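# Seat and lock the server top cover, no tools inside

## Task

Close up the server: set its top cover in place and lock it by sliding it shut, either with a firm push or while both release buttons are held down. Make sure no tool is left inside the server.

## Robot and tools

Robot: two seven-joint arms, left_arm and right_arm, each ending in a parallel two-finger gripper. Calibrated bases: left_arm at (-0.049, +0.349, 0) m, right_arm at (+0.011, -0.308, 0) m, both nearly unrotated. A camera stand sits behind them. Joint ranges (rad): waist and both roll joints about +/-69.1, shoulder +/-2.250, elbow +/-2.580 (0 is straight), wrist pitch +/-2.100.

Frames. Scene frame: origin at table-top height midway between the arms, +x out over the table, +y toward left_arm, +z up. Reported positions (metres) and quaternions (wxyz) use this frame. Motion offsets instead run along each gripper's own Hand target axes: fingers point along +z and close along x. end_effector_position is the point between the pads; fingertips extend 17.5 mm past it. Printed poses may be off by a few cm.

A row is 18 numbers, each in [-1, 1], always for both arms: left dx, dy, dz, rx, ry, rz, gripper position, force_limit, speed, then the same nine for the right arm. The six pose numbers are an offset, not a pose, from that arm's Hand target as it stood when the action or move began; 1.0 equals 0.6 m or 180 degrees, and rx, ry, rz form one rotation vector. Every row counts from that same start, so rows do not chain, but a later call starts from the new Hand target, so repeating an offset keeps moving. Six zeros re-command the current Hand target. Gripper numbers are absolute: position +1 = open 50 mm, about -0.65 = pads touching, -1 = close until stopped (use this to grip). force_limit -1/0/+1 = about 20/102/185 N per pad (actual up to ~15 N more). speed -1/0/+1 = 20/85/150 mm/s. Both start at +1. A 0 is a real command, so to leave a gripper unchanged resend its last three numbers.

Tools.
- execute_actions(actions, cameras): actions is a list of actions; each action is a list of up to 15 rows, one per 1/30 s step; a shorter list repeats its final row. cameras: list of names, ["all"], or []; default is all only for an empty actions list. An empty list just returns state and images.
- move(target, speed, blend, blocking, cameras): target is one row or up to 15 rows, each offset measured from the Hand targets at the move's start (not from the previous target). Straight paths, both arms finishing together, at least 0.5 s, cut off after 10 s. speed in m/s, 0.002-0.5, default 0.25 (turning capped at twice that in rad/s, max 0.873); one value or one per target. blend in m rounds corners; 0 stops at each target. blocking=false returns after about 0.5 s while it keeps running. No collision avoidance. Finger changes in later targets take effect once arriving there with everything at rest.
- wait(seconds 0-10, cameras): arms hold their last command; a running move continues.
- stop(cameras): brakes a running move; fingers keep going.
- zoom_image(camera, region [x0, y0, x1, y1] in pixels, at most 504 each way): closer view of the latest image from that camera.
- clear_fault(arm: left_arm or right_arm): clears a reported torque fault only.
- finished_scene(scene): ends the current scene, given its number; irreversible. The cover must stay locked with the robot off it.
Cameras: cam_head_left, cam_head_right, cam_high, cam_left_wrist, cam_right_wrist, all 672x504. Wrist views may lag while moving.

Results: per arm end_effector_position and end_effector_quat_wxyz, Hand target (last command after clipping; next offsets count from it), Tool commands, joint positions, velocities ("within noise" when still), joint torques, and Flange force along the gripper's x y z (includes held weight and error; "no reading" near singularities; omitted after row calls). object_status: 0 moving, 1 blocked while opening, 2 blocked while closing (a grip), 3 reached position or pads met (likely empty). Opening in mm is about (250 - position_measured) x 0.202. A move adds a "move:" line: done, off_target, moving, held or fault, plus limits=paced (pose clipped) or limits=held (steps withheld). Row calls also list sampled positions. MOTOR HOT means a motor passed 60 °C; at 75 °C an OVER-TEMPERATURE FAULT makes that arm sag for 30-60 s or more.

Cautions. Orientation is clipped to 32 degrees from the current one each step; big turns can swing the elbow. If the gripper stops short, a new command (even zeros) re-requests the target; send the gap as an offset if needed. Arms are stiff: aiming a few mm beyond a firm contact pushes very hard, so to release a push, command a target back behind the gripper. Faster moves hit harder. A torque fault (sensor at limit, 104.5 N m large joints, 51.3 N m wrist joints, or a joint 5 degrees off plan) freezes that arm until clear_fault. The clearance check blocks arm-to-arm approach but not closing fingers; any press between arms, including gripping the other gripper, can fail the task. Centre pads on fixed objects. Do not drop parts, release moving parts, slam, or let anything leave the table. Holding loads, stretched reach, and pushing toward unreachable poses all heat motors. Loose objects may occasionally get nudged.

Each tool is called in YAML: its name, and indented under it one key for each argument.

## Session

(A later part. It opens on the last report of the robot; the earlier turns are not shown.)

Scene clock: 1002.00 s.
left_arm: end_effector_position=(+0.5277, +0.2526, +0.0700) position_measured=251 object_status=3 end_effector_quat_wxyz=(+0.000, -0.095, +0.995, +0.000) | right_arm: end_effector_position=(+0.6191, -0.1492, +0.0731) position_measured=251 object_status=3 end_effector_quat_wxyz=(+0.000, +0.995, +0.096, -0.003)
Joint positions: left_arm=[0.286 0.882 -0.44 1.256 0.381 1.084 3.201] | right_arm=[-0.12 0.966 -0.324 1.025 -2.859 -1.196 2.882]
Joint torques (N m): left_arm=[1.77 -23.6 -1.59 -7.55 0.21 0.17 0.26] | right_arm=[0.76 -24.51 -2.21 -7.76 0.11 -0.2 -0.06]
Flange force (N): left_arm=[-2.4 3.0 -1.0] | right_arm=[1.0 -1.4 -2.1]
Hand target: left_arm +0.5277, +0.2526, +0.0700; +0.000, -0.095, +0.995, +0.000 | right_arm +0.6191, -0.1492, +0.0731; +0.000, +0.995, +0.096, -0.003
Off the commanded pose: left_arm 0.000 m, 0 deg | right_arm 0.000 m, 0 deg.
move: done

Continue down in 1 mm steps.

move:
  target: [0,0,0.0020,0,0,0,-1,-1,0, 0,0,0.0020,0,0,0,-1,-0.99,0]
  speed: 0.02

move:
  target: [0,0,0.0017,0,0,0,-1,-1,0, 0,0,0.0017,0,0,0,-1,-0.99,0]
  speed: 0.02

move:
  target: [0,0,0.0013,0,0,0,-1,-1,0, 0,0,0.0013,0,0,0,-1,-0.99,0]
  speed: 0.02

Scene clock: 1005.23 s.
left_arm: end_effector_position=(+0.5278, +0.2526, +0.0688) position_measured=251 object_status=3 end_effector_quat_wxyz=(+0.000, -0.095, +0.995, +0.000) | right_arm: end_effector_position=(+0.6191, -0.1492, +0.0719) position_measured=251 object_status=3 end_effector_quat_wxyz=(+0.000, +0.995, +0.096, -0.003)
Joint positions: left_arm=[0.286 0.884 -0.439 1.257 0.382 1.082 3.2] | right_arm=[-0.12 0.967 -0.324 1.026 -2.858 -1.193 2.882]
Joint torques (N m): left_arm=[1.82 -23.59 -1.6 -7.55 0.2 0.13 0.29] | right_arm=[0.73 -24.59 -2.13 -7.72 0.12 -0.19 -0.08]
Flange force (N): left_arm=[-2.4 3.1 -1.0] | right_arm=[1.3 -1.3 -2.1]
Hand target: left_arm +0.5278, +0.2526, +0.0688; +0.000, -0.095, +0.995, +0.000 | right_arm +0.6191, -0.1492, +0.0719; +0.000, +0.995, +0.096, -0.003
Off the commanded pose: left_arm 0.000 m, 0 deg | right_arm 0.000 m, 0 deg.
move: done

Scene clock: 1005.93 s.
left_arm: end_effector_position=(+0.5277, +0.2526, +0.0678) position_measured=251 object_status=3 end_effector_quat_wxyz=(+0.000, -0.095, +0.995, +0.000) | right_arm: end_effector_position=(+0.6191, -0.1492, +0.0709) position_measured=251 object_status=3 end_effector_quat_wxyz=(+0.000, +0.995, +0.096, -0.003)
Joint positions: left_arm=[0.286 0.885 -0.439 1.258 0.383 1.08 3.2] | right_arm=[-0.12 0.968 -0.324 1.027 -2.858 -1.191 2.881]
Joint torques (N m): left_arm=[1.87 -23.64 -1.63 -7.49 0.16 0.13 0.26] | right_arm=[0.71 -24.54 -2.15 -7.77 0.09 -0.23 -0.08]
Flange force (N): left_arm=[-2.7 3.0 -1.0] | right_arm=[0.7 -1.3 -2.0]
Hand target: left_arm +0.5277, +0.2526, +0.0678; +0.000, -0.095, +0.995, +0.000 | right_arm +0.6191, -0.1492, +0.0709; +0.000, +0.995, +0.096, -0.003
Off the commanded pose: left_arm 0.000 m, 0 deg | right_arm 0.000 m, 0 deg.
move: done

Scene clock: 1006.63 s.
left_arm: end_effector_position=(+0.5277, +0.2526, +0.0670) position_measured=251 object_status=3 end_effector_quat_wxyz=(+0.000, -0.095, +0.995, +0.000) | right_arm: end_effector_position=(+0.6191, -0.1492, +0.0701) position_measured=251 object_status=3 end_effector_quat_wxyz=(+0.000, +0.995, +0.096, -0.003)
Joint positions: left_arm=[0.286 0.886 -0.438 1.258 0.383 1.078 3.199] | right_arm=[-0.12 0.969 -0.324 1.028 -2.858 -1.19 2.881]
Joint torques (N m): left_arm=[1.81 -23.55 -1.64 -7.58 0.2 0.17 0.28] | right_arm=[0.8 -24.58 -2.12 -7.71 0.09 -0.22 -0.07]
Flange force (N): left_arm=[-2.0 3.2 -1.0] | right_arm=[1.2 -1.4 -2.1]
Hand target: left_arm +0.5277, +0.2526, +0.0670; +0.000, -0.095, +0.995, +0.000 | right_arm +0.6191, -0.1492, +0.0701; +0.000, +0.995, +0.096, -0.003
Off the commanded pose: left_arm 0.000 m, 0 deg | right_arm 0.000 m, 0 deg.
move: done

move:
  target: [0,0,0.0015,0,0,0,-1,-1,0, 0,0,0.0015,0,0,0,-1,-0.99,0]
  speed: 0.02

move:
  target: [0,0,0.0012,0,0,0,-1,-1,0, 0,0,0.0012,0,0,0,-1,-0.99,0]
  speed: 0.02

move:
  target: [0,0,0.0012,0,0,0,-1,-1,0, 0,0,0.0012,0,0,0,-1,-0.99,0]
  speed: 0.02

Scene clock: 1010.60 s.
left_arm: end_effector_position=(+0.5278, +0.2526, +0.0661) position_measured=251 object_status=3 end_effector_quat_wxyz=(+0.000, -0.095, +0.995, +0.000) | right_arm: end_effector_position=(+0.6191, -0.1492, +0.0692) position_measured=251 object_status=3 end_effector_quat_wxyz=(+0.000, +0.995, +0.096, -0.003)
Joint positions: left_arm=[0.286 0.887 -0.438 1.259 0.384 1.076 3.199] | right_arm=[-0.12 0.97 -0.324 1.029 -2.857 -1.188 2.881]
Joint torques (N m): left_arm=[1.81 -23.62 -1.56 -7.53 0.18 0.11 0.27] | right_arm=[0.79 -24.57 -2.21 -7.75 0.13 -0.17 -0.05]
Flange force (N): left_arm=[-2.4 3.0 -1.1] | right_arm=[1.0 -1.4 -2.1]
Hand target: left_arm +0.5278, +0.2526, +0.0661; +0.000, -0.095, +0.995, +0.000 | right_arm +0.6191, -0.1492, +0.0692; +0.000, +0.995, +0.096, -0.003
Off the commanded pose: left_arm 0.000 m, 0 deg | right_arm 0.000 m, 0 deg.
move: done

Scene clock: 1011.30 s.
left_arm: end_effector_position=(+0.5278, +0.2526, +0.0654) position_measured=251 object_status=3 end_effector_quat_wxyz=(+0.000, -0.095, +0.995, +0.000) | right_arm: end_effector_position=(+0.6191, -0.1492, +0.0685) position_measured=251 object_status=3 end_effector_quat_wxyz=(+0.000, +0.995, +0.096, -0.003)
Joint positions: left_arm=[0.286 0.888 -0.438 1.26 0.384 1.074 3.199] | right_arm=[-0.12 0.971 -0.324 1.03 -2.857 -1.186 2.881]
Joint torques (N m): left_arm=[1.75 -23.63 -1.68 -7.55 0.2 0.11 0.26] | right_arm=[0.72 -24.55 -2.13 -7.74 0.1 -0.2 -0.07]
Flange force (N): left_arm=[-2.3 2.9 -1.0] | right_arm=[0.9 -1.3 -2.1]
Hand target: left_arm +0.5278, +0.2526, +0.0654; +0.000, -0.095, +0.995, +0.000 | right_arm +0.6191, -0.1492, +0.0685; +0.000, +0.995, +0.096, -0.003
Off the commanded pose: left_arm 0.000 m, 0 deg | right_arm 0.000 m, 0 deg.
move: done

Scene clock: 1012.00 s.
left_arm: end_effector_position=(+0.5278, +0.2526, +0.0647) position_measured=251 object_status=3 end_effector_quat_wxyz=(+0.000, -0.095, +0.995, +0.000) | right_arm: end_effector_position=(+0.6191, -0.1492, +0.0678) position_measured=251 object_status=3 end_effector_quat_wxyz=(+0.000, +0.995, +0.096, -0.003)
Joint positions: left_arm=[0.286 0.889 -0.438 1.26 0.384 1.073 3.198] | right_arm=[-0.12 0.972 -0.323 1.031 -2.857 -1.185 2.88]
Joint torques (N m): left_arm=[1.77 -23.6 -1.58 -7.48 0.2 0.11 0.28] | right_arm=[0.74 -24.58 -2.27 -7.76 0.13 -0.21 -0.08]
Flange force (N): left_arm=[-2.4 3.0 -1.1] | right_arm=[0.8 -1.3 -2.0]
Hand target: left_arm +0.5278, +0.2526, +0.0647; +0.000, -0.095, +0.995, +0.000 | right_arm +0.6191, -0.1492, +0.0678; +0.000, +0.995, +0.096, -0.003
Off the commanded pose: left_arm 0.000 m, 0 deg | right_arm 0.000 m, 0 deg.
move: done

move:
  target: [0,0,0.0015,0,0,0,-1,-1,0, 0,0,0.0015,0,0,0,-1,-0.99,0]
  speed: 0.02

move:
  target: [0,0,0.0012,0,0,0,-1,-1,0, 0,0,0.0012,0,0,0,-1,-0.99,0]
  speed: 0.02

Scene clock: 1016.23 s.
left_arm: end_effector_position=(+0.5278, +0.2526, +0.0638) position_measured=251 object_status=3 end_effector_quat_wxyz=(+0.000, -0.095, +0.995, +0.000) | right_arm: end_effector_position=(+0.6191, -0.1492, +0.0669) position_measured=251 object_status=3 end_effector_quat_wxyz=(+0.000, +0.995, +0.096, -0.003)
Joint positions: left_arm=[0.286 0.89 -0.437 1.261 0.385 1.071 3.198] | right_arm=[-0.12 0.973 -0.323 1.032 -2.857 -1.183 2.88]
Joint torques (N m): left_arm=[1.64 -20.1 -1.05 -6.97 0.39 -0.83 0.21] | right_arm=[0.75 -15.12 -1.26 -5.12 0.29 1.38 -0.05]
Flange force (N): left_arm=[0.1 3.6 -8.4] | right_arm=[-3.3 -1.1 -18.9]
Hand target: left_arm +0.5278, +0.2526, +0.0638; +0.000, -0.095, +0.995, +0.000 | right_arm +0.6191, -0.1492, +0.0669; +0.000, +0.995, +0.096, -0.003
Off the commanded pose: left_arm 0.000 m, 0 deg | right_arm 0.000 m, 0 deg.
move: done

Scene clock: 1016.93 s.
left_arm: end_effector_position=(+0.5278, +0.2526, +0.0631) position_measured=251 object_status=3 end_effector_quat_wxyz=(+0.000, -0.095, +0.995, +0.000) | right_arm: end_effector_position=(+0.6190, -0.1492, +0.0662) position_measured=251 object_status=3 end_effector_quat_wxyz=(+0.000, +0.995, +0.096, -0.003)
Joint positions: left_arm=[0.286 0.891 -0.437 1.262 0.385 1.07 3.198] | right_arm=[-0.12 0.973 -0.323 1.032 -2.856 -1.181 2.88]
Joint torques (N m): left_arm=[1.34 -10.67 0.44 -6.34 1.14 -3.98 0.14] | right_arm=[0.57 -6.81 -0.43 -4.34 0.76 3.98 -0.06]
Flange force (N): left_arm=[8.7 6.1 -28.8] | right_arm=[-11.9 -0.3 -34.8]
Hand target: left_arm +0.5278, +0.2526, +0.0631; +0.000, -0.095, +0.995, +0.000 | right_arm +0.6190, -0.1492, +0.0662; +0.000, +0.995, +0.096, -0.003
Off the commanded pose: left_arm 0.000 m, 0 deg | right_arm 0.000 m, 0 deg.
move: done

move:
  target:
    - [0,0,-0.0615,0,0,0,-1,-1,0, 0,0,-0.0613,0,0,0,-1,-0.99,0]
    - [0.2858,0.0115,-0.0615,0,0,0,-1,-1,0, -0.2847,0.0085,-0.0613,0,0,0,-1,-0.99,0]
    - [0.2858,0.0115,0.0143,0,0,0,-1,-1,0, -0.2847,0.0085,0.0145,0,0,0,-1,-0.99,0]
  speed: [0.1,0.2,0.1]
  blend: [0.01,0.01,0]
  cameras: ["cam_left_wrist","cam_right_wrist","cam_head_right"]

Scene clock: 1028.63 s.
left_arm: end_effector_position=(+0.3581, +0.2268, +0.0545) position_measured=251 object_status=3 end_effector_quat_wxyz=(+0.000, -0.095, +0.995, +0.000) | right_arm: end_effector_position=(+0.4523, -0.1869, +0.0585) position_measured=251 object_status=3 end_effector_quat_wxyz=(+0.000, +0.995, +0.096, -0.003)
Joint positions: left_arm=[0.486 0.626 -0.448 1.888 0.398 0.715 3.198] | right_arm=[-0.055 0.657 -0.345 1.768 -2.846 -0.774 2.752]
Joint torques (N m): left_arm=[1.83 -17.14 -0.9 -5.44 0.16 0.13 0.29] | right_arm=[0.81 -17.58 -2.07 -5.56 0.15 -0.2 -0.1]
Flange force (N): left_arm=[-3.0 4.2 -0.5] | right_arm=[0.6 -1.8 -2.1]
Hand target: left_arm +0.3581, +0.2268, +0.0544; +0.000, -0.095, +0.995, +0.000 | right_arm +0.4523, -0.1869, +0.0585; +0.000, +0.995, +0.096, -0.003
Off the commanded pose: left_arm 0.000 m, 0 deg | right_arm 0.000 m, 0 deg.
move: done
camera_calibration:
cam_left_wrist: T_world_to_cam=[[-0.988186, -0.152162, 0.0182926, 0.388871], [-0.15243, 0.988211, -0.0142537, -0.104598], [-0.0159081, -0.0168736, -0.999731, 0.231519], [0, 0, 0, 1]] pos_world=[0.372016, 0.166443, 0.222852]
cam_right_wrist: T_world_to_cam=[[0.982392, 0.185132, -0.0251267, -0.408744], [0.185508, -0.98255, 0.0135303, -0.219253], [-0.0221833, -0.0179533, -0.999593, 0.231597], [0, 0, 0, 1]] pos_world=[0.447357, -0.135597, 0.224199]
Images, in order (width x height): cam_head_right 672x504, cam_left_wrist 672x504, cam_right_wrist 672x504.

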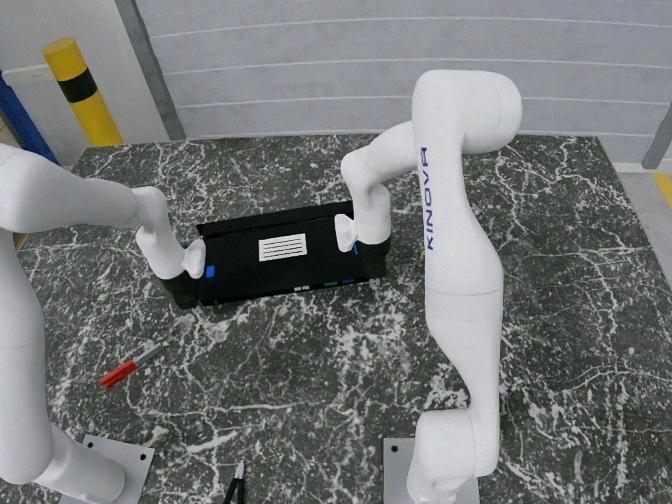

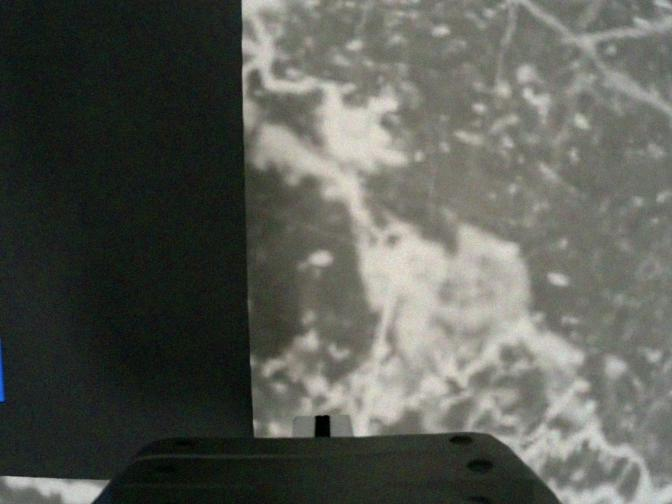

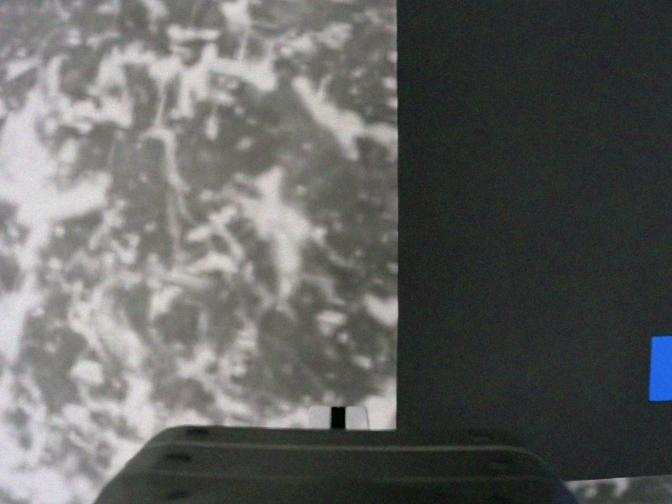

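move:
  target: [-0.0167,0,0,0,0,0,-1,-1,0, 0.0092,0,0,0,0,0,-1,-0.99,0]
  speed: 0.04

move:
  target: [-0.0017,0,0,0,0,0,-1,-1,0, 0.0017,0,0,0,0,0,-1,-0.99,0]
  speed: 0.03

move:
  target: [-0.0017,0,0,0,0,0,-1,-1,0, 0.0017,0,0,0,0,0,-1,-0.99,0]
  speed: 0.03
  cameras: ["cam_left_wrist","cam_right_wrist"]

Scene clock: 1035.43 s.
left_arm: end_effector_position=(+0.3679, +0.2287, +0.0544) position_measured=251 object_status=3 end_effector_quat_wxyz=(+0.000, -0.095, +0.995, +0.000) | right_arm: end_effector_position=(+0.4577, -0.1859, +0.0585) position_measured=251 object_status=3 end_effector_quat_wxyz=(+0.000, +0.995, +0.096, -0.003)
Joint positions: left_arm=[0.472 0.64 -0.447 1.858 0.397 0.732 3.193] | right_arm=[-0.055 0.666 -0.344 1.748 -2.846 -0.785 2.755]
Joint torques (N m): left_arm=[1.83 -17.55 -1.03 -5.59 0.19 0.1 0.27] | right_arm=[0.78 -17.78 -2.07 -5.64 0.14 -0.18 -0.05]
Flange force (N): left_arm=[-3.0 4.1 -0.5] | right_arm=[0.6 -1.9 -2.1]
Hand target: left_arm +0.3679, +0.2287, +0.0544; +0.000, -0.095, +0.995, +0.000 | right_arm +0.4577, -0.1859, +0.0585; +0.000, +0.995, +0.096, -0.003
Off the commanded pose: left_arm 0.000 m, 0 deg | right_arm 0.000 m, 0 deg.
move: done

Scene clock: 1036.13 s.
left_arm: end_effector_position=(+0.3689, +0.2289, +0.0544) position_measured=251 object_status=3 end_effector_quat_wxyz=(+0.000, -0.095, +0.995, +0.000) | right_arm: end_effector_position=(+0.4587, -0.1857, +0.0585) position_measured=251 object_status=3 end_effector_quat_wxyz=(+0.000, +0.995, +0.096, -0.003)
Joint positions: left_arm=[0.471 0.641 -0.447 1.855 0.397 0.734 3.193] | right_arm=[-0.055 0.668 -0.344 1.745 -2.846 -0.787 2.756]
Joint torques (N m): left_arm=[1.54 -18.35 -1.42 -7.28 0.3 -0.8 0.27] | right_arm=[0.81 -17.83 -2.08 -5.66 0.13 -0.16 -0.09]
Flange force (N): left_arm=[-0.1 4.8 0.0] | right_arm=[0.6 -1.8 -2.2]
Hand target: left_arm +0.3689, +0.2289, +0.0544; +0.000, -0.095, +0.995, +0.000 | right_arm +0.4587, -0.1857, +0.0585; +0.000, +0.995, +0.096, -0.003
Off the commanded pose: left_arm 0.000 m, 0 deg | right_arm 0.000 m, 0 deg.
move: done

Scene clock: 1036.83 s.
left_arm: end_effector_position=(+0.3699, +0.2291, +0.0544) position_measured=251 object_status=3 end_effector_quat_wxyz=(+0.000, -0.095, +0.995, +0.000) | right_arm: end_effector_position=(+0.4597, -0.1855, +0.0585) position_measured=251 object_status=3 end_effector_quat_wxyz=(+0.000, +0.995, +0.096, -0.003)
Joint positions: left_arm=[0.469 0.642 -0.447 1.852 0.397 0.736 3.192] | right_arm=[-0.055 0.669 -0.344 1.741 -2.846 -0.789 2.757]
Joint torques (N m): left_arm=[1.07 -18.08 -2.01 -8.58 0.26 -1.88 0.27] | right_arm=[0.91 -18.08 -1.83 -6.38 0.3 0.24 -0.07]
Flange force (N): left_arm=[3.1 5.2 -2.0] | right_arm=[-0.8 -2.0 -2.5]
Hand target: left_arm +0.3699, +0.2291, +0.0544; +0.000, -0.095, +0.995, +0.000 | right_arm +0.4597, -0.1855, +0.0585; +0.000, +0.995, +0.096, -0.003
Off the commanded pose: left_arm 0.000 m, 0 deg | right_arm 0.000 m, 0 deg.
move: done
camera_calibration:
cam_left_wrist: T_world_to_cam=[[-0.98817, -0.152258, 0.0183768, 0.400873], [-0.152526, 0.988198, -0.0141373, -0.105059], [-0.0160074, -0.016773, -0.999731, 0.231766], [0, 0, 0, 1]] pos_world=[0.383816, 0.168743, 0.222851]
cam_right_wrist: T_world_to_cam=[[0.982394, 0.185111, -0.0252247, -0.416352], [0.185488, -0.982554, 0.013512, -0.219256], [-0.0222834, -0.017953, -0.99959, 0.231833], [0, 0, 0, 1]] pos_world=[0.454857, -0.134197, 0.224199]
Images, in order (width x height): cam_left_wrist 672x504, cam_right_wrist 672x504.

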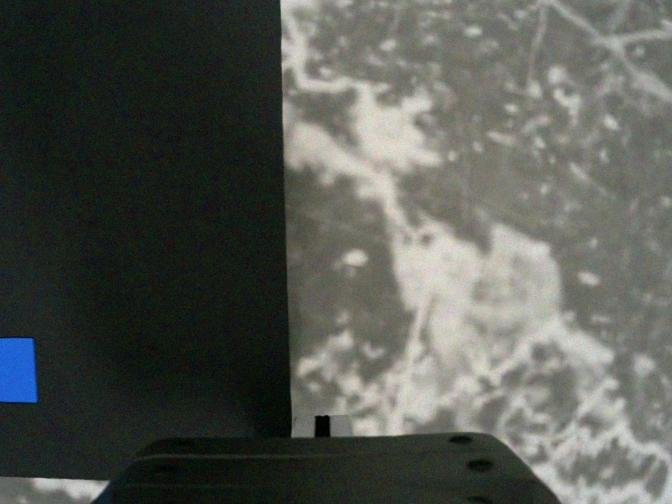

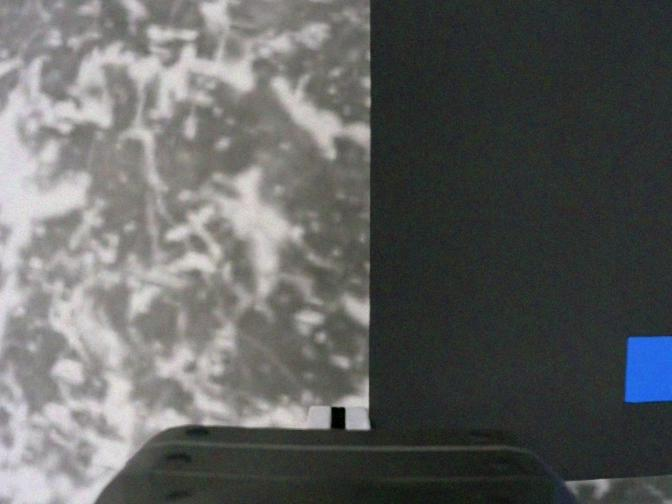

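move:
  target: [-0.0025,0,0,0,0,0,-1,-1,0, 0.0033,0,0,0,0,0,-1,-0.99,0]
  speed: 0.03

move:
  target: [-0.0033,0,0,0,0,0,-1,-1,0, 0.0033,0,0,0,0,0,-1,-0.99,0]
  speed: 0.03

Scene clock: 1050.80 s.
left_arm: end_effector_position=(+0.3714, +0.2294, +0.0545) position_measured=251 object_status=3 end_effector_quat_wxyz=(+0.000, -0.095, +0.995, +0.000) | right_arm: end_effector_position=(+0.4617, -0.1851, +0.0584) position_measured=251 object_status=3 end_effector_quat_wxyz=(+0.000, +0.995, +0.096, -0.003)
Joint positions: left_arm=[0.467 0.644 -0.447 1.847 0.396 0.738 3.192] | right_arm=[-0.056 0.673 -0.344 1.734 -2.846 -0.792 2.758]
Joint torques (N m): left_arm=[1.17 -17.71 -1.87 -7.05 0.11 -0.98 0.29] | right_arm=[1.04 -18.33 -1.87 -7.9 0.52 1.19 -0.13]
Flange force (N): left_arm=[0.3 4.0 -1.6] | right_arm=[-4.0 -1.9 -3.5]
Hand target: left_arm +0.3714, +0.2294, +0.0544; +0.000, -0.095, +0.995, +0.000 | right_arm +0.4617, -0.1851, +0.0584; +0.000, +0.995, +0.096, -0.003
Off the commanded pose: left_arm 0.000 m, 0 deg | right_arm 0.000 m, 0 deg.
move: done

Scene clock: 1051.50 s.
left_arm: end_effector_position=(+0.3734, +0.2298, +0.0544) position_measured=251 object_status=3 end_effector_quat_wxyz=(+0.000, -0.095, +0.995, +0.000) | right_arm: end_effector_position=(+0.4636, -0.1847, +0.0584) position_measured=251 object_status=3 end_effector_quat_wxyz=(+0.000, +0.995, +0.096, -0.003)
Joint positions: left_arm=[0.465 0.647 -0.446 1.841 0.396 0.742 3.191] | right_arm=[-0.056 0.676 -0.344 1.727 -2.846 -0.796 2.759]
Joint torques (N m): left_arm=[1.39 -17.84 -1.7 -6.93 0.16 -0.91 0.3] | right_arm=[0.94 -18.26 -1.86 -7.23 0.39 0.8 -0.12]
Flange force (N): left_arm=[-0.4 4.3 -1.5] | right_arm=[-2.5 -1.8 -3.2]
Hand target: left_arm +0.3734, +0.2298, +0.0544; +0.000, -0.095, +0.995, +0.000 | right_arm +0.4636, -0.1847, +0.0584; +0.000, +0.995, +0.096, -0.003
Off the commanded pose: left_arm 0.000 m, 0 deg | right_arm 0.000 m, 0 deg.
move: done

move:
  target: [-0.0050,0,0,0,0,0,-1,-1,0, 0.0050,0,0,0,0,0,-1,-0.99,0]
  speed: 0.03

move:
  target: [-0.0050,0,0,0,0,0,-1,-1,0, 0.0050,0,0,0,0,0,-1,-0.99,0]
  speed: 0.03
  cameras: ["cam_high","cam_head_left","cam_head_right"]

Scene clock: 1055.77 s.
left_arm: end_effector_position=(+0.3762, +0.2303, +0.0544) position_measured=251 object_status=3 end_effector_quat_wxyz=(+0.000, -0.095, +0.995, +0.000) | right_arm: end_effector_position=(+0.4665, -0.1842, +0.0584) position_measured=251 object_status=3 end_effector_quat_wxyz=(+0.000, +0.995, +0.096, -0.003)
Joint positions: left_arm=[0.461 0.652 -0.446 1.832 0.396 0.747 3.19] | right_arm=[-0.056 0.681 -0.344 1.716 -2.846 -0.802 2.761]
Joint torques (N m): left_arm=[-0.52 -17.92 -3.79 -11.2 0.04 -4.07 0.2] | right_arm=[1.03 -18.68 -1.9 -9.33 0.72 2.12 -0.14]
Flange force (N): left_arm=[9.8 4.3 -5.4] | right_arm=[-6.9 -1.6 -4.5]
Hand target: left_arm +0.3763, +0.2303, +0.0544; +0.000, -0.095, +0.995, +0.000 | right_arm +0.4666, -0.1841, +0.0584; +0.000, +0.995, +0.096, -0.003
Off the commanded pose: left_arm 0.000 m, 0 deg | right_arm 0.000 m, 0 deg.
move: done

Scene clock: 1056.47 s.
left_arm: end_effector_position=(+0.3792, +0.2309, +0.0544) position_measured=251 object_status=3 end_effector_quat_wxyz=(+0.000, -0.095, +0.995, +0.000) | right_arm: end_effector_position=(+0.4695, -0.1836, +0.0584) position_measured=251 object_status=3 end_effector_quat_wxyz=(+0.000, +0.995, +0.096, -0.003)
Joint positions: left_arm=[0.457 0.656 -0.446 1.823 0.396 0.752 3.189] | right_arm=[-0.057 0.686 -0.343 1.705 -2.846 -0.808 2.763]
Joint torques (N m): left_arm=[-1.44 -18.88 -4.95 -14.37 0.07 -6.15 0.19] | right_arm=[1.67 -19.97 -1.24 -14.23 1.67 5.08 -0.22]
Flange force (N): left_arm=[16.0 4.9 -6.1] | right_arm=[-16.7 -2.1 -6.7]
Hand target: left_arm +0.3792, +0.2309, +0.0544; +0.000, -0.095, +0.995, +0.000 | right_arm +0.4695, -0.1836, +0.0584; +0.000, +0.995, +0.096, -0.003
Off the commanded pose: left_arm 0.000 m, 0 deg | right_arm 0.000 m, 0 deg.
move: done
Images, in order (width x height): cam_head_left 672x504, cam_head_right 672x504, cam_high 672x504.

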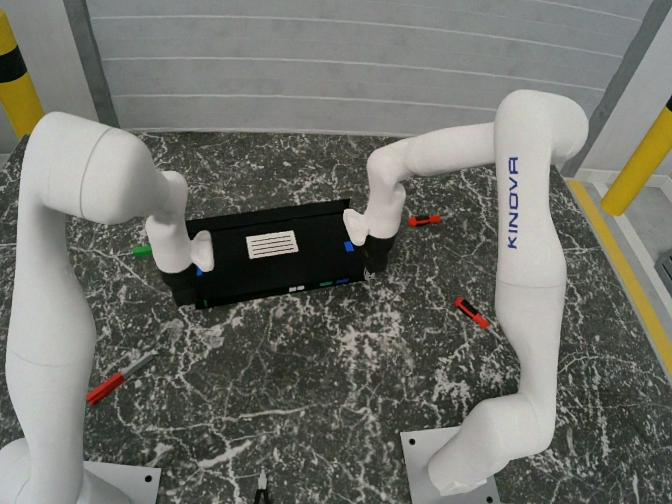

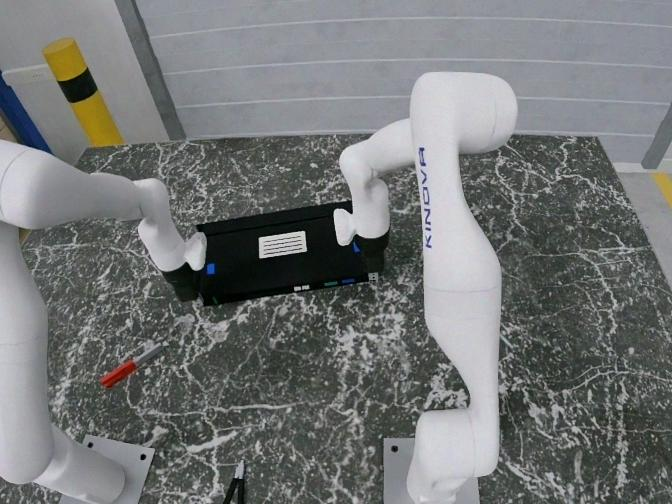

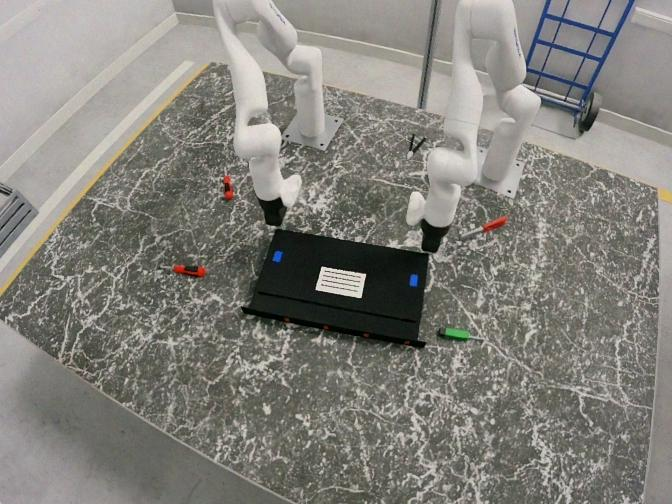

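zoom_image:
  camera: "cam_high"
  region: [235, 250, 335, 340]

zoom_image:
  camera: "cam_high"
  region: [335, 260, 435, 350]

zoom_image:
  camera: "cam_head_right"
  region: [180, 190, 400, 320]

Scaled by 5.040 from the camera's 672x504 image, which has a finer 960x720 frame.

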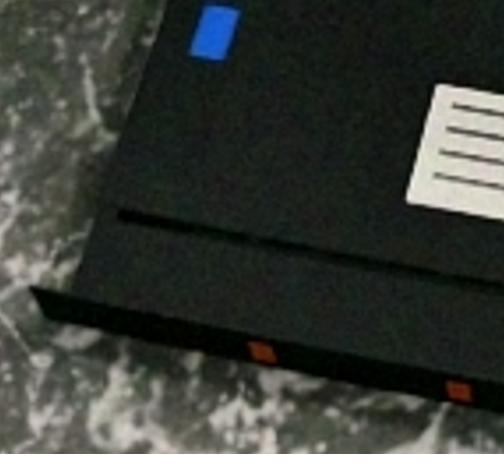

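Scaled by 5.040 from the camera's 672x504 image, which has a finer 960x720 frame.

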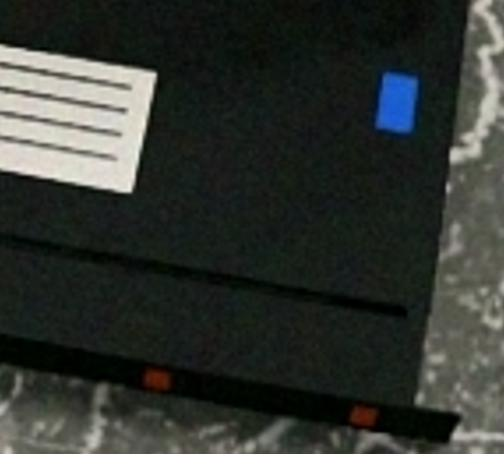

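Scaled by 2.291 from the camera's 672x504 image, which has a finer 960x720 frame.

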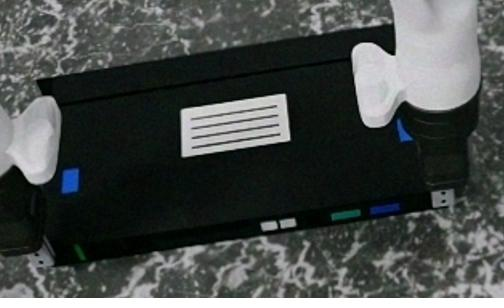

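move:
  target: [-0.0033,0,0,0,0,0,-1,-1,0, 0.0033,0,0,0,0,0,-1,-0.99,0]
  speed: 0.03

move:
  target: [-0.0025,0,0,0,0,0,-1,-1,0, 0.0025,0,0,0,0,0,-1,-0.99,0]
  speed: 0.03

Scene clock: 1064.63 s.
left_arm: end_effector_position=(+0.3812, +0.2313, +0.0544) position_measured=251 object_status=3 end_effector_quat_wxyz=(+0.000, -0.095, +0.995, +0.000) | right_arm: end_effector_position=(+0.4715, -0.1832, +0.0584) position_measured=251 object_status=3 end_effector_quat_wxyz=(+0.000, +0.995, +0.096, -0.003)
Joint positions: left_arm=[0.454 0.659 -0.446 1.816 0.396 0.755 3.188] | right_arm=[-0.057 0.689 -0.343 1.698 -2.846 -0.812 2.765]
Joint torques (N m): left_arm=[-1.95 -18.72 -5.49 -16.13 0.19 -7.55 0.12] | right_arm=[1.9 -19.28 -0.78 -15.98 2.08 6.47 -0.33]
Flange force (N): left_arm=[20.0 5.5 -8.7] | right_arm=[-21.5 -2.0 -10.5]
Hand target: left_arm +0.3812, +0.2313, +0.0544; +0.000, -0.095, +0.995, +0.000 | right_arm +0.4715, -0.1832, +0.0584; +0.000, +0.995, +0.096, -0.003
Off the commanded pose: left_arm 0.000 m, 0 deg | right_arm 0.000 m, 0 deg.
move: done

Scene clock: 1065.33 s.
left_arm: end_effector_position=(+0.3829, +0.2316, +0.0545) position_measured=251 object_status=3 end_effector_quat_wxyz=(+0.000, -0.095, +0.995, +0.000) | right_arm: end_effector_position=(+0.4731, -0.1829, +0.0584) position_measured=251 object_status=3 end_effector_quat_wxyz=(+0.000, +0.995, +0.096, -0.003)
Joint positions: left_arm=[0.452 0.661 -0.446 1.811 0.395 0.758 3.187] | right_arm=[-0.057 0.692 -0.343 1.692 -2.846 -0.815 2.766]
Joint torques (N m): left_arm=[0.81 -18.78 -2.39 -8.11 0.06 -1.56 0.26] | right_arm=[1.17 -19.28 -1.75 -8.36 0.6 1.21 -0.14]
Flange force (N): left_arm=[1.9 3.7 -1.0] | right_arm=[-4.3 -2.1 -2.5]
Hand target: left_arm +0.3827, +0.2316, +0.0544; +0.000, -0.095, +0.995, +0.000 | right_arm +0.4729, -0.1829, +0.0584; +0.000, +0.995, +0.096, -0.003
Off the commanded pose: left_arm 0.000 m, 0 deg | right_arm 0.000 m, 0 deg.
move: done

move:
  target: [-0.0025,0,0,0,0,0,-1,-1,0, 0.0025,0,0,0,0,0,-1,-0.99,0]
  speed: 0.03
  cameras: ["cam_high"]

zoom_image:
  camera: "cam_high"
  region: [235, 250, 335, 340]

zoom_image:
  camera: "cam_high"
  region: [335, 260, 435, 350]

Scene clock: 1070.27 s.
left_arm: end_effector_position=(+0.3843, +0.2318, +0.0545) position_measured=251 object_status=3 end_effector_quat_wxyz=(+0.000, -0.095, +0.995, +0.000) | right_arm: end_effector_position=(+0.4746, -0.1825, +0.0584) position_measured=251 object_status=3 end_effector_quat_wxyz=(-0.001, +0.995, +0.096, -0.003)
Joint positions: left_arm=[0.45 0.663 -0.445 1.807 0.395 0.761 3.187] | right_arm=[-0.058 0.694 -0.343 1.686 -2.846 -0.818 2.767]
Joint velocities: left_arm=[within noise] | right_arm=[0 0 0 0.007 0.001 0 -0.001]
Joint torques (N m): left_arm=[-0.33 -19.1 -3.81 -9.06 -0.36 -2.28 0.24] | right_arm=[0.82 -18.5 -2.12 -5.9 0.15 -0.18 -0.08]
Flange force (N): left_arm=[4.6 2.2 -0.5] | right_arm=[0.5 -1.8 -2.1]
Hand target: left_arm +0.3841, +0.2319, +0.0544; +0.000, -0.095, +0.995, +0.000 | right_arm +0.4744, -0.1826, +0.0584; +0.000, +0.995, +0.096, -0.003
Off the commanded pose: left_arm 0.000 m, 0 deg | right_arm 0.000 m, 0 deg.
move: done
Images, in order (width x height): cam_high 672x504.

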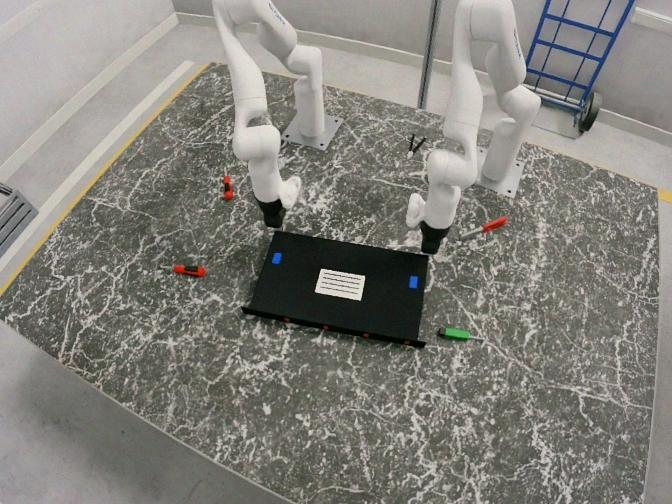

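Scaled by 5.040 from the camera's 672x504 image, which has a finer 960x720 frame.

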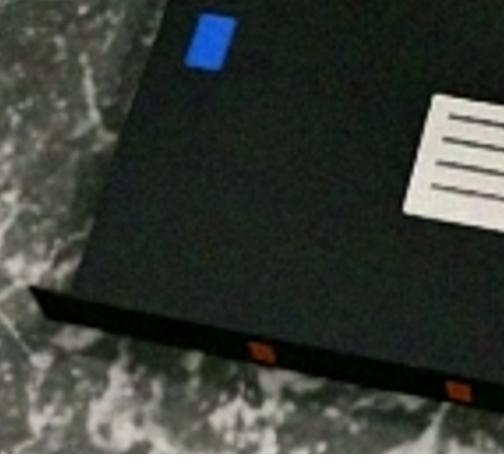

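Scaled by 5.040 from the camera's 672x504 image, which has a finer 960x720 frame.

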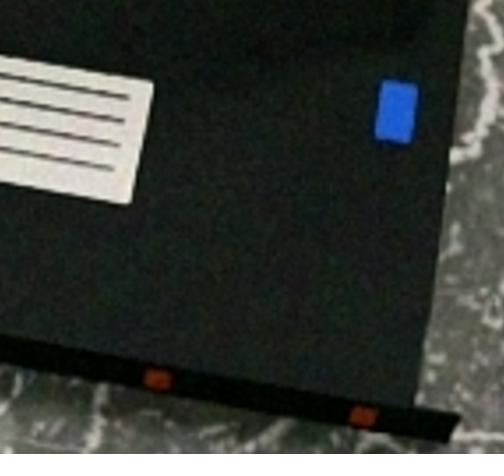

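move:
  target: [-0.0017,0,0,0,0,0,-1,-1,0, 0.0033,0,0,0,0,0,-1,-0.99,0]
  speed: 0.03

move:
  target: [-0.0017,0,0,0,0,0,-1,-1,0, 0.0017,0,0,0,0,0,-1,-0.99,0]
  speed: 0.03
  cameras: ["cam_left_wrist","cam_right_wrist"]

Scene clock: 1074.10 s.
left_arm: end_effector_position=(+0.3851, +0.2320, +0.0544) position_measured=251 object_status=3 end_effector_quat_wxyz=(+0.000, -0.095, +0.995, +0.000) | right_arm: end_effector_position=(+0.4763, -0.1822, +0.0583) position_measured=251 object_status=3 end_effector_quat_wxyz=(+0.000, +0.995, +0.096, -0.003)
Joint positions: left_arm=[0.449 0.664 -0.445 1.804 0.395 0.762 3.187] | right_arm=[-0.058 0.698 -0.343 1.68 -2.846 -0.822 2.768]
Joint torques (N m): left_arm=[-2.14 -17.81 -5.48 -14.52 -0.04 -6.8 0.22] | right_arm=[1.5 -20.13 -1.23 -15.13 1.75 5.75 -0.27]
Flange force (N): left_arm=[17.9 4.2 -9.8] | right_arm=[-18.7 -1.5 -7.9]
Hand target: left_arm +0.3851, +0.2321, +0.0545; +0.000, -0.095, +0.995, +0.000 | right_arm +0.4764, -0.1822, +0.0584; +0.000, +0.995, +0.096, -0.003
Off the commanded pose: left_arm 0.000 m, 0 deg | right_arm 0.000 m, 0 deg.
move: done

Scene clock: 1074.80 s.
left_arm: end_effector_position=(+0.3861, +0.2322, +0.0544) position_measured=251 object_status=3 end_effector_quat_wxyz=(+0.000, -0.095, +0.995, +0.000) | right_arm: end_effector_position=(+0.4773, -0.1821, +0.0583) position_measured=251 object_status=3 end_effector_quat_wxyz=(+0.000, +0.995, +0.096, -0.003)
Joint positions: left_arm=[0.448 0.666 -0.445 1.801 0.395 0.764 3.186] | right_arm=[-0.058 0.699 -0.343 1.676 -2.846 -0.824 2.769]
Joint torques (N m): left_arm=[-4.77 -18.96 -8.45 -21.6 -0.03 -11.85 0.1] | right_arm=[2.07 -19.92 -0.4 -22.46 3.15 10.94 -0.48]
Flange force (N): left_arm=[33.1 4.8 -13.7] | right_arm=[-35.5 -1.0 -16.3]
Hand target: left_arm +0.3861, +0.2322, +0.0544; +0.000, -0.095, +0.995, +0.000 | right_arm +0.4773, -0.1820, +0.0583; +0.000, +0.995, +0.096, -0.003
Off the commanded pose: left_arm 0.000 m, 0 deg | right_arm 0.000 m, 0 deg.
move: done
camera_calibration:
cam_left_wrist: T_world_to_cam=[[-0.988183, -0.152161, 0.0184902, 0.417316], [-0.152431, 0.988212, -0.0142232, -0.105672], [-0.016108, -0.0168736, -0.999728, 0.232134], [0, 0, 0, 1]] pos_world=[0.400016, 0.171843, 0.222851]
cam_right_wrist: T_world_to_cam=[[0.982388, 0.185128, -0.0253416, -0.434166], [0.185509, -0.982549, 0.0135915, -0.219087], [-0.0223832, -0.0180532, -0.999586, 0.232119], [0, 0, 0, 1]] pos_world=[0.472357, -0.130697, 0.223999]
Images, in order (width x height): cam_left_wrist 672x504, cam_right_wrist 672x504.

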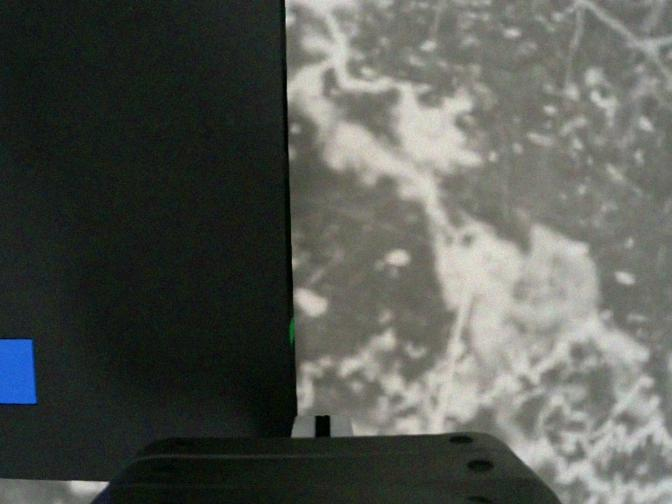

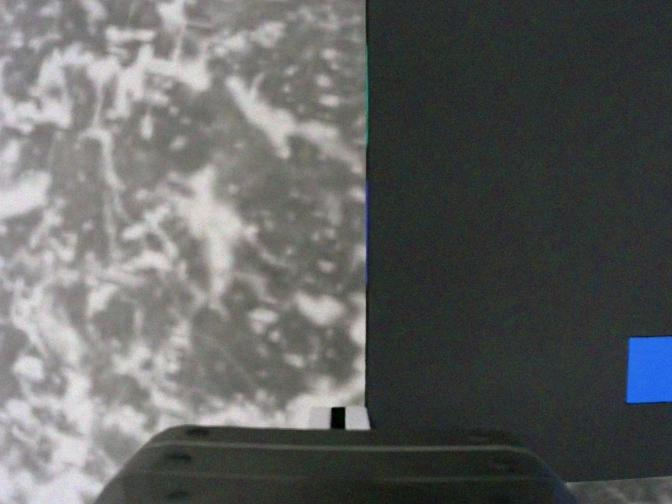

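move:
  target: [-0.0015,0,0,0,0,0,-1,-1,0, 0.0014,0,0,0,0,0,-1,-0.99,0]
  speed: 0.02

Scene clock: 1080.00 s.
left_arm: end_effector_position=(+0.3870, +0.2324, +0.0544) position_measured=251 object_status=3 end_effector_quat_wxyz=(+0.000, -0.095, +0.995, +0.000) | right_arm: end_effector_position=(+0.4781, -0.1819, +0.0583) position_measured=251 object_status=3 end_effector_quat_wxyz=(+0.000, +0.995, +0.096, -0.003)
Joint positions: left_arm=[0.446 0.667 -0.445 1.798 0.395 0.766 3.186] | right_arm=[-0.058 0.701 -0.343 1.673 -2.846 -0.826 2.769]
Joint torques (N m): left_arm=[-7.07 -19.71 -11.24 -27.9 -0.12 -16.42 0] | right_arm=[2.16 -23.04 -0.69 -27.77 3.76 13.69 -0.54]
Flange force (N): left_arm=[46.8 5.5 -17.7] | right_arm=[-44.3 -0.5 -13.8]
Hand target: left_arm +0.3870, +0.2324, +0.0544; +0.000, -0.095, +0.995, +0.000 | right_arm +0.4782, -0.1819, +0.0584; +0.000, +0.995, +0.096, -0.003
Off the commanded pose: left_arm 0.000 m, 0 deg | right_arm 0.000 m, 0 deg.
move: done

move:
  target:
    - [0.0167,0,0,0,0,0,-1,-1,0, -0.0167,0,0,0,0,0,-1,-0.99,0]
    - [0.0167,0,-0.0760,0,0,0,-1,-1,0, -0.0167,0,-0.0760,0,0,0,-1,-0.99,0]
    - [-0.1622,0.0438,-0.0760,0,0,0,-1,-1,0, 0.1667,0.0450,-0.0760,0,0,0,-1,-0.99,0]
    - [-0.1622,0.0438,0,0,0,0,-1,-1,0, 0.1667,0.0450,0,0,0,0,-1,-0.99,0]
    - [-0.1622,0.0272,0,0,0,0,-1,-1,0, 0.1667,0.0283,0,0,0,0,-1,-0.99,0]
  speed: [0.06,0.15,0.15,0.1,0.04]
  blend: [0.003,0.01,0.01,0.003,0]
  cameras: ["all"]

Scene clock: 1090.60 s.
left_arm: end_effector_position=(+0.4794, +0.2672, +0.0545) position_measured=251 object_status=3 end_effector_quat_wxyz=(+0.000, -0.096, +0.995, +0.000) | right_arm: end_effector_position=(+0.5797, -0.1798, +0.0577) position_measured=251 object_status=3 end_effector_quat_wxyz=(+0.000, +0.995, +0.096, -0.003)
Joint positions: left_arm=[0.304 0.808 -0.441 1.484 0.393 0.937 3.138] | right_arm=[-0.06 0.883 -0.329 1.268 -2.85 -1.042 2.874]
Joint torques (N m): left_arm=[9.92 -21.89 7.12 -10.51 4.71 -0.74 0.2] | right_arm=[-11.28 -20.96 -14.02 -7.76 -5.75 2.74 -0.25]
Flange force (N): left_arm=[0.9 20.5 -5.5] | right_arm=[-2.7 19.6 -5.4]
Hand target: left_arm +0.4795, +0.2669, +0.0545; +0.000, -0.095, +0.995, +0.000 | right_arm +0.5796, -0.1794, +0.0577; +0.000, +0.995, +0.096, -0.003
Off the commanded pose: left_arm 0.000 m, 0 deg | right_arm 0.000 m, 0 deg.
move: done
camera_calibration:
cam_left_wrist: T_world_to_cam=[[-0.988122, -0.152574, 0.0183483, 0.515012], [-0.152837, 0.988153, -0.0139323, -0.125777], [-0.0160052, -0.0165711, -0.999735, 0.234114], [0, 0, 0, 1]] pos_world=[0.493418, 0.206744, 0.22285]
cam_right_wrist: T_world_to_cam=[[0.982471, 0.184715, -0.025117, -0.535353], [0.185102, -0.982619, 0.0140447, -0.235693], [-0.0220862, -0.0184477, -0.999586, 0.233635], [0, 0, 0, 1]] pos_world=[0.574756, -0.128399, 0.223402]

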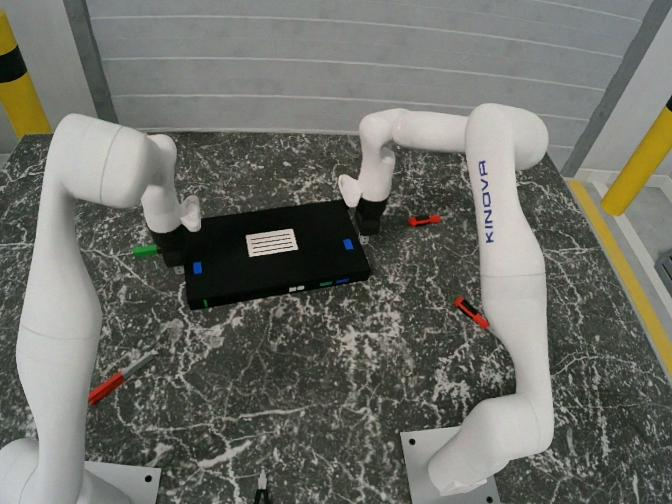

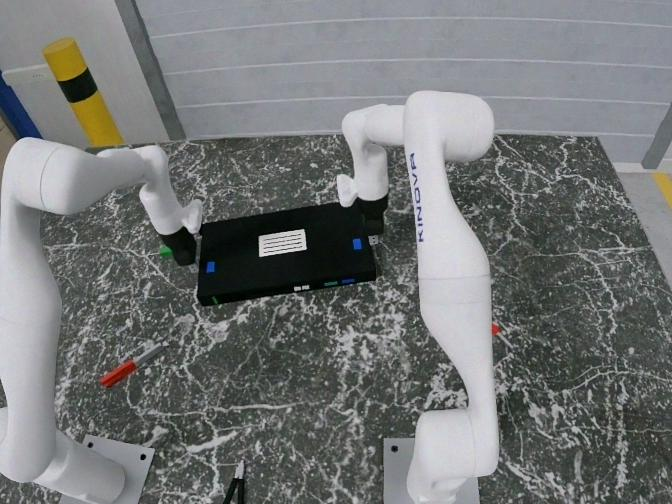

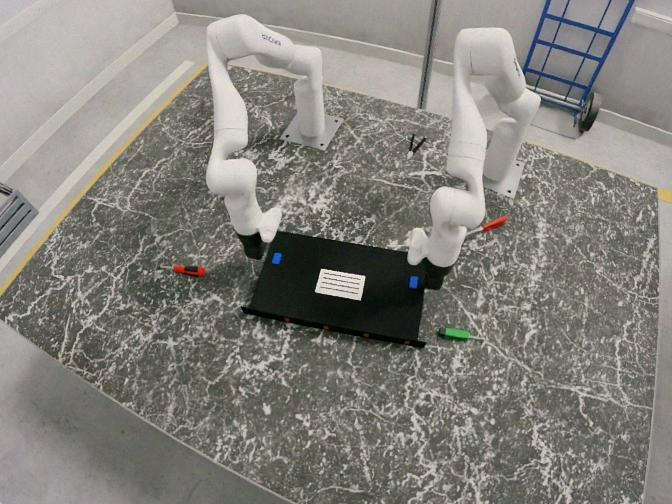

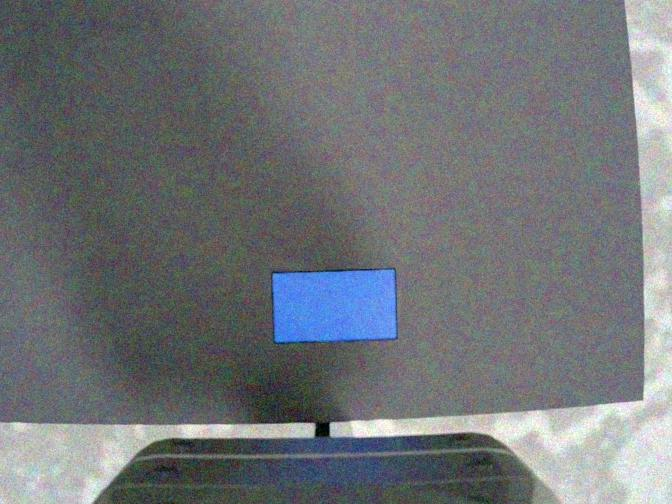

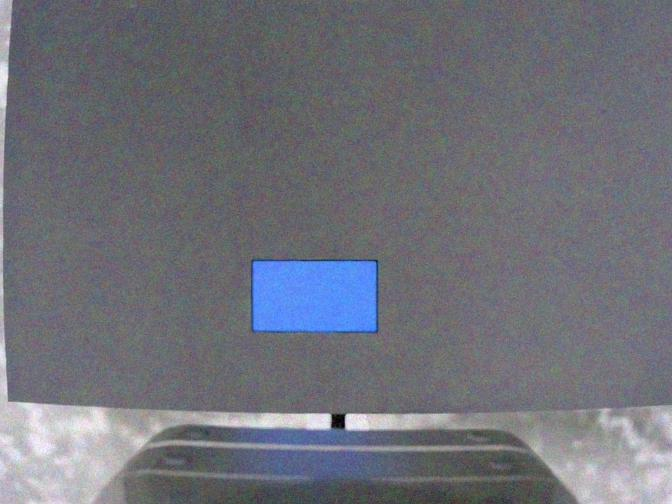

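move:
  target:
    - [0,-0.0013,0,0,0,0,-1,-1,0,0,-0.0013,0,0,0,0,-1,-0.99,0]
    - [0.0033,-0.0013,0,0,0,0,-1,-1,0,-0.0033,-0.0013,0,0,0,0,-1,-0.99,0]
  speed: 0.02

Scene clock: 1103.17 s.
left_arm: end_effector_position=(+0.4777, +0.2659, +0.0544) position_measured=251 object_status=3 end_effector_quat_wxyz=(+0.000, -0.095, +0.995, +0.000) | right_arm: end_effector_position=(+0.5775, -0.1790, +0.0577) position_measured=251 object_status=3 end_effector_quat_wxyz=(+0.000, +0.995, +0.096, -0.003)
Joint positions: left_arm=[0.308 0.806 -0.441 1.491 0.393 0.934 3.14] | right_arm=[-0.061 0.879 -0.329 1.277 -2.851 -1.037 2.871]
Joint torques (N m): left_arm=[17.99 -23.79 15.31 -8.02 7.47 3.5 -0.05] | right_arm=[-17.12 -21.07 -20.3 -1.24 -9.8 -1.56 -0.15]
Flange force (N): left_arm=[-11.8 31.6 0.2] | right_arm=[14.8 29.0 1.6]
Hand target: left_arm +0.4777, +0.2658, +0.0545; +0.000, -0.095, +0.995, +0.000 | right_arm +0.5775, -0.1790, +0.0577; +0.000, +0.995, +0.096, -0.003
Off the commanded pose: left_arm 0.000 m, 0 deg | right_arm 0.000 m, 0 deg.
move: done

wait:
  seconds: 0
  cameras: ["cam_high", "cam_head_left"]

zoom_image:
  camera: "cam_high"
  region: [240, 180, 480, 360]

Scene clock: 1106.90 s.
left_arm: end_effector_position=(+0.4777, +0.2658, +0.0545) position_measured=251 object_status=3 end_effector_quat_wxyz=(+0.000, -0.095, +0.995, +0.000) | right_arm: end_effector_position=(+0.5775, -0.1790, +0.0577) position_measured=251 object_status=3 end_effector_quat_wxyz=(+0.000, +0.995, +0.096, -0.003)
Joint positions: left_arm=[0.308 0.805 -0.441 1.491 0.393 0.934 3.14] | right_arm=[-0.061 0.879 -0.329 1.277 -2.851 -1.037 2.871]
Joint torques (N m): left_arm=[18.41 -24.17 15.61 -7.97 7.57 3.72 -0.04] | right_arm=[-16.92 -21.01 -20.02 -1.97 -9.66 -1.1 -0.16]
Flange force (N): left_arm=[-12.6 32.1 1.1] | right_arm=[12.6 28.8 1.0]
Hand target: left_arm +0.4777, +0.2658, +0.0545; +0.000, -0.095, +0.995, +0.000 | right_arm +0.5775, -0.1790, +0.0577; +0.000, +0.995, +0.096, -0.003
Tool commands: left_gripper/position=-1.0 left_gripper/force_limit=-1.0 left_gripper/speed=+0.0 right_gripper/position=-1.0 right_gripper/force_limit=-0.99 right_gripper/speed=+0.0
Off the commanded pose: left_arm 0.000 m, 0 deg | right_arm 0.000 m, 0 deg.
Images, in order (width x height): cam_head_left 672x504, cam_high 672x504.

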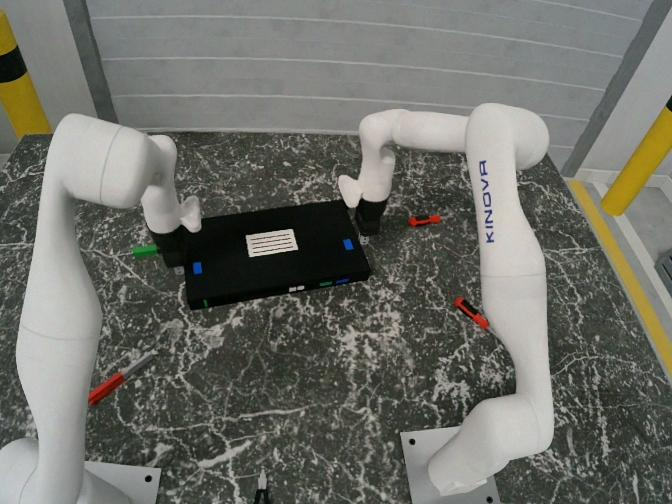

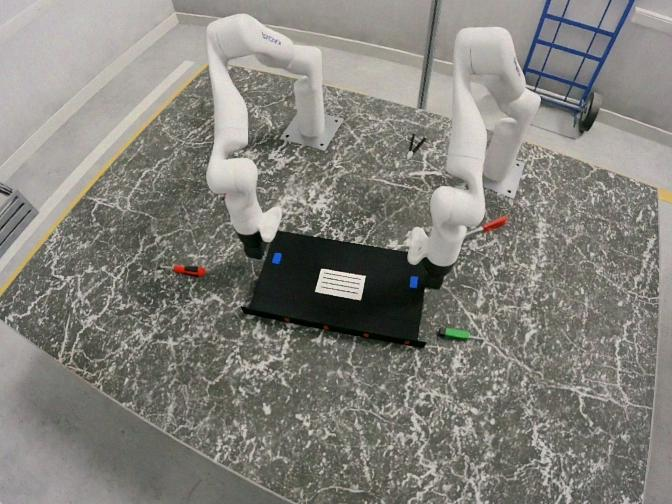

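Scaled by 2.100 from the camera's 672x504 image, which has a finer 960x720 frame.

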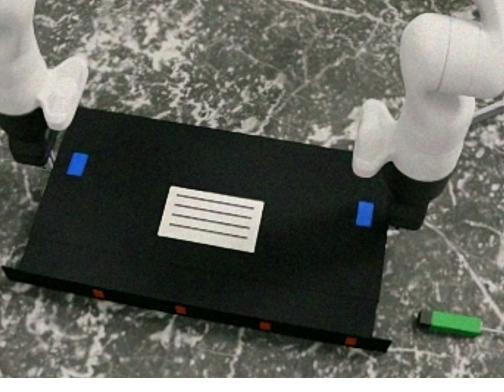

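move:
  target:
    - [-0.0033,0,0,0,0,0,-1,-1,0,0.0033,0,0,0,0,0,-1,-0.99,0]
    - [-0.0033,0.0667,0,0,0,0,-1,-1,0,0.0033,0.0667,0,0,0,0,-1,-0.99,0]
    - [-0.0033,0.0667,-0.167,0,0,0,-1,-1,0,0.0033,0.0667,-0.167,0,0,0,-1,-0.99,0]
  speed: [0.03,0.08,0.15]
  cameras: ["cam_high", "cam_head_left"]

zoom_image:
  camera: "cam_high"
  region: [230, 220, 440, 360]

Scene clock: 1113.53 s.
left_arm: end_effector_position=(+0.4720, +0.3055, +0.1547) position_measured=251 object_status=3 end_effector_quat_wxyz=(+0.000, -0.095, +0.995, +0.000) | right_arm: end_effector_position=(+0.5877, -0.2179, +0.1579) position_measured=251 object_status=3 end_effector_quat_wxyz=(+0.000, +0.995, +0.096, -0.003)
Joint positions: left_arm=[0.261 0.655 -0.486 1.417 0.318 1.147 3.12] | right_arm=[0.01 0.775 -0.352 1.139 -2.889 -1.274 2.975]
Joint torques (N m): left_arm=[1.77 -20.29 -1.36 -8 0.19 0.14 0.26] | right_arm=[0.78 -22.11 -2.18 -8.09 0.14 -0.16 -0.08]
Flange force (N): left_arm=[-2.3 3.5 -1.0] | right_arm=[0.8 -1.3 -2.4]
Hand target: left_arm +0.4720, +0.3055, +0.1546; +0.000, -0.095, +0.995, +0.000 | right_arm +0.5877, -0.2179, +0.1578; +0.000, +0.995, +0.096, -0.003
Off the commanded pose: left_arm 0.000 m, 0 deg | right_arm 0.000 m, 0 deg.
move: done
Images, in order (width x height): cam_head_left 672x504, cam_high 672x504.

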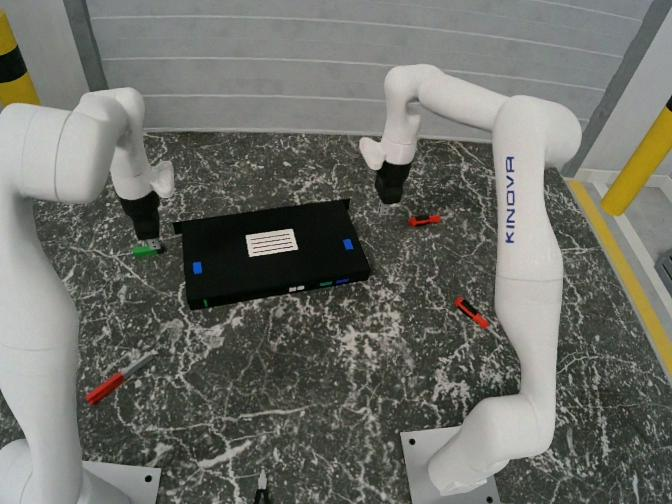

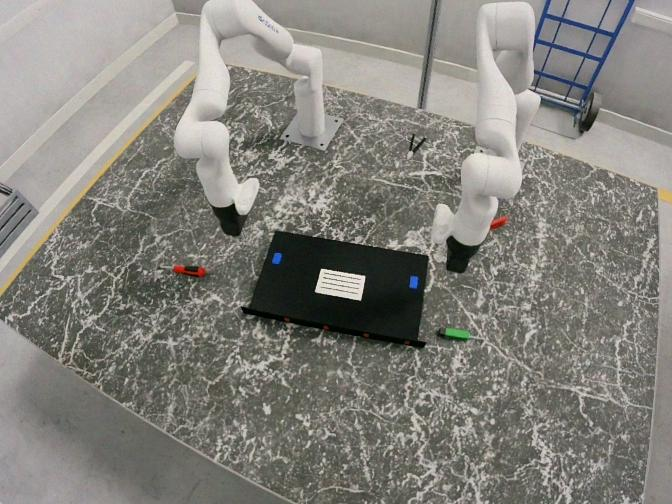

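Scaled by 2.400 from the camera's 672x504 image, which has a finer 960x720 frame.

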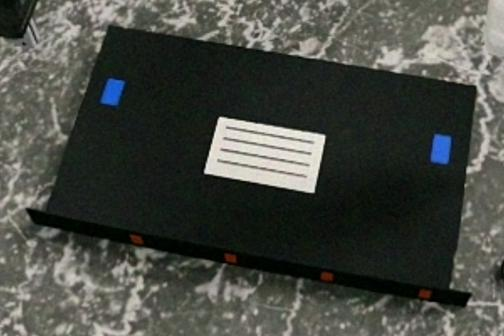

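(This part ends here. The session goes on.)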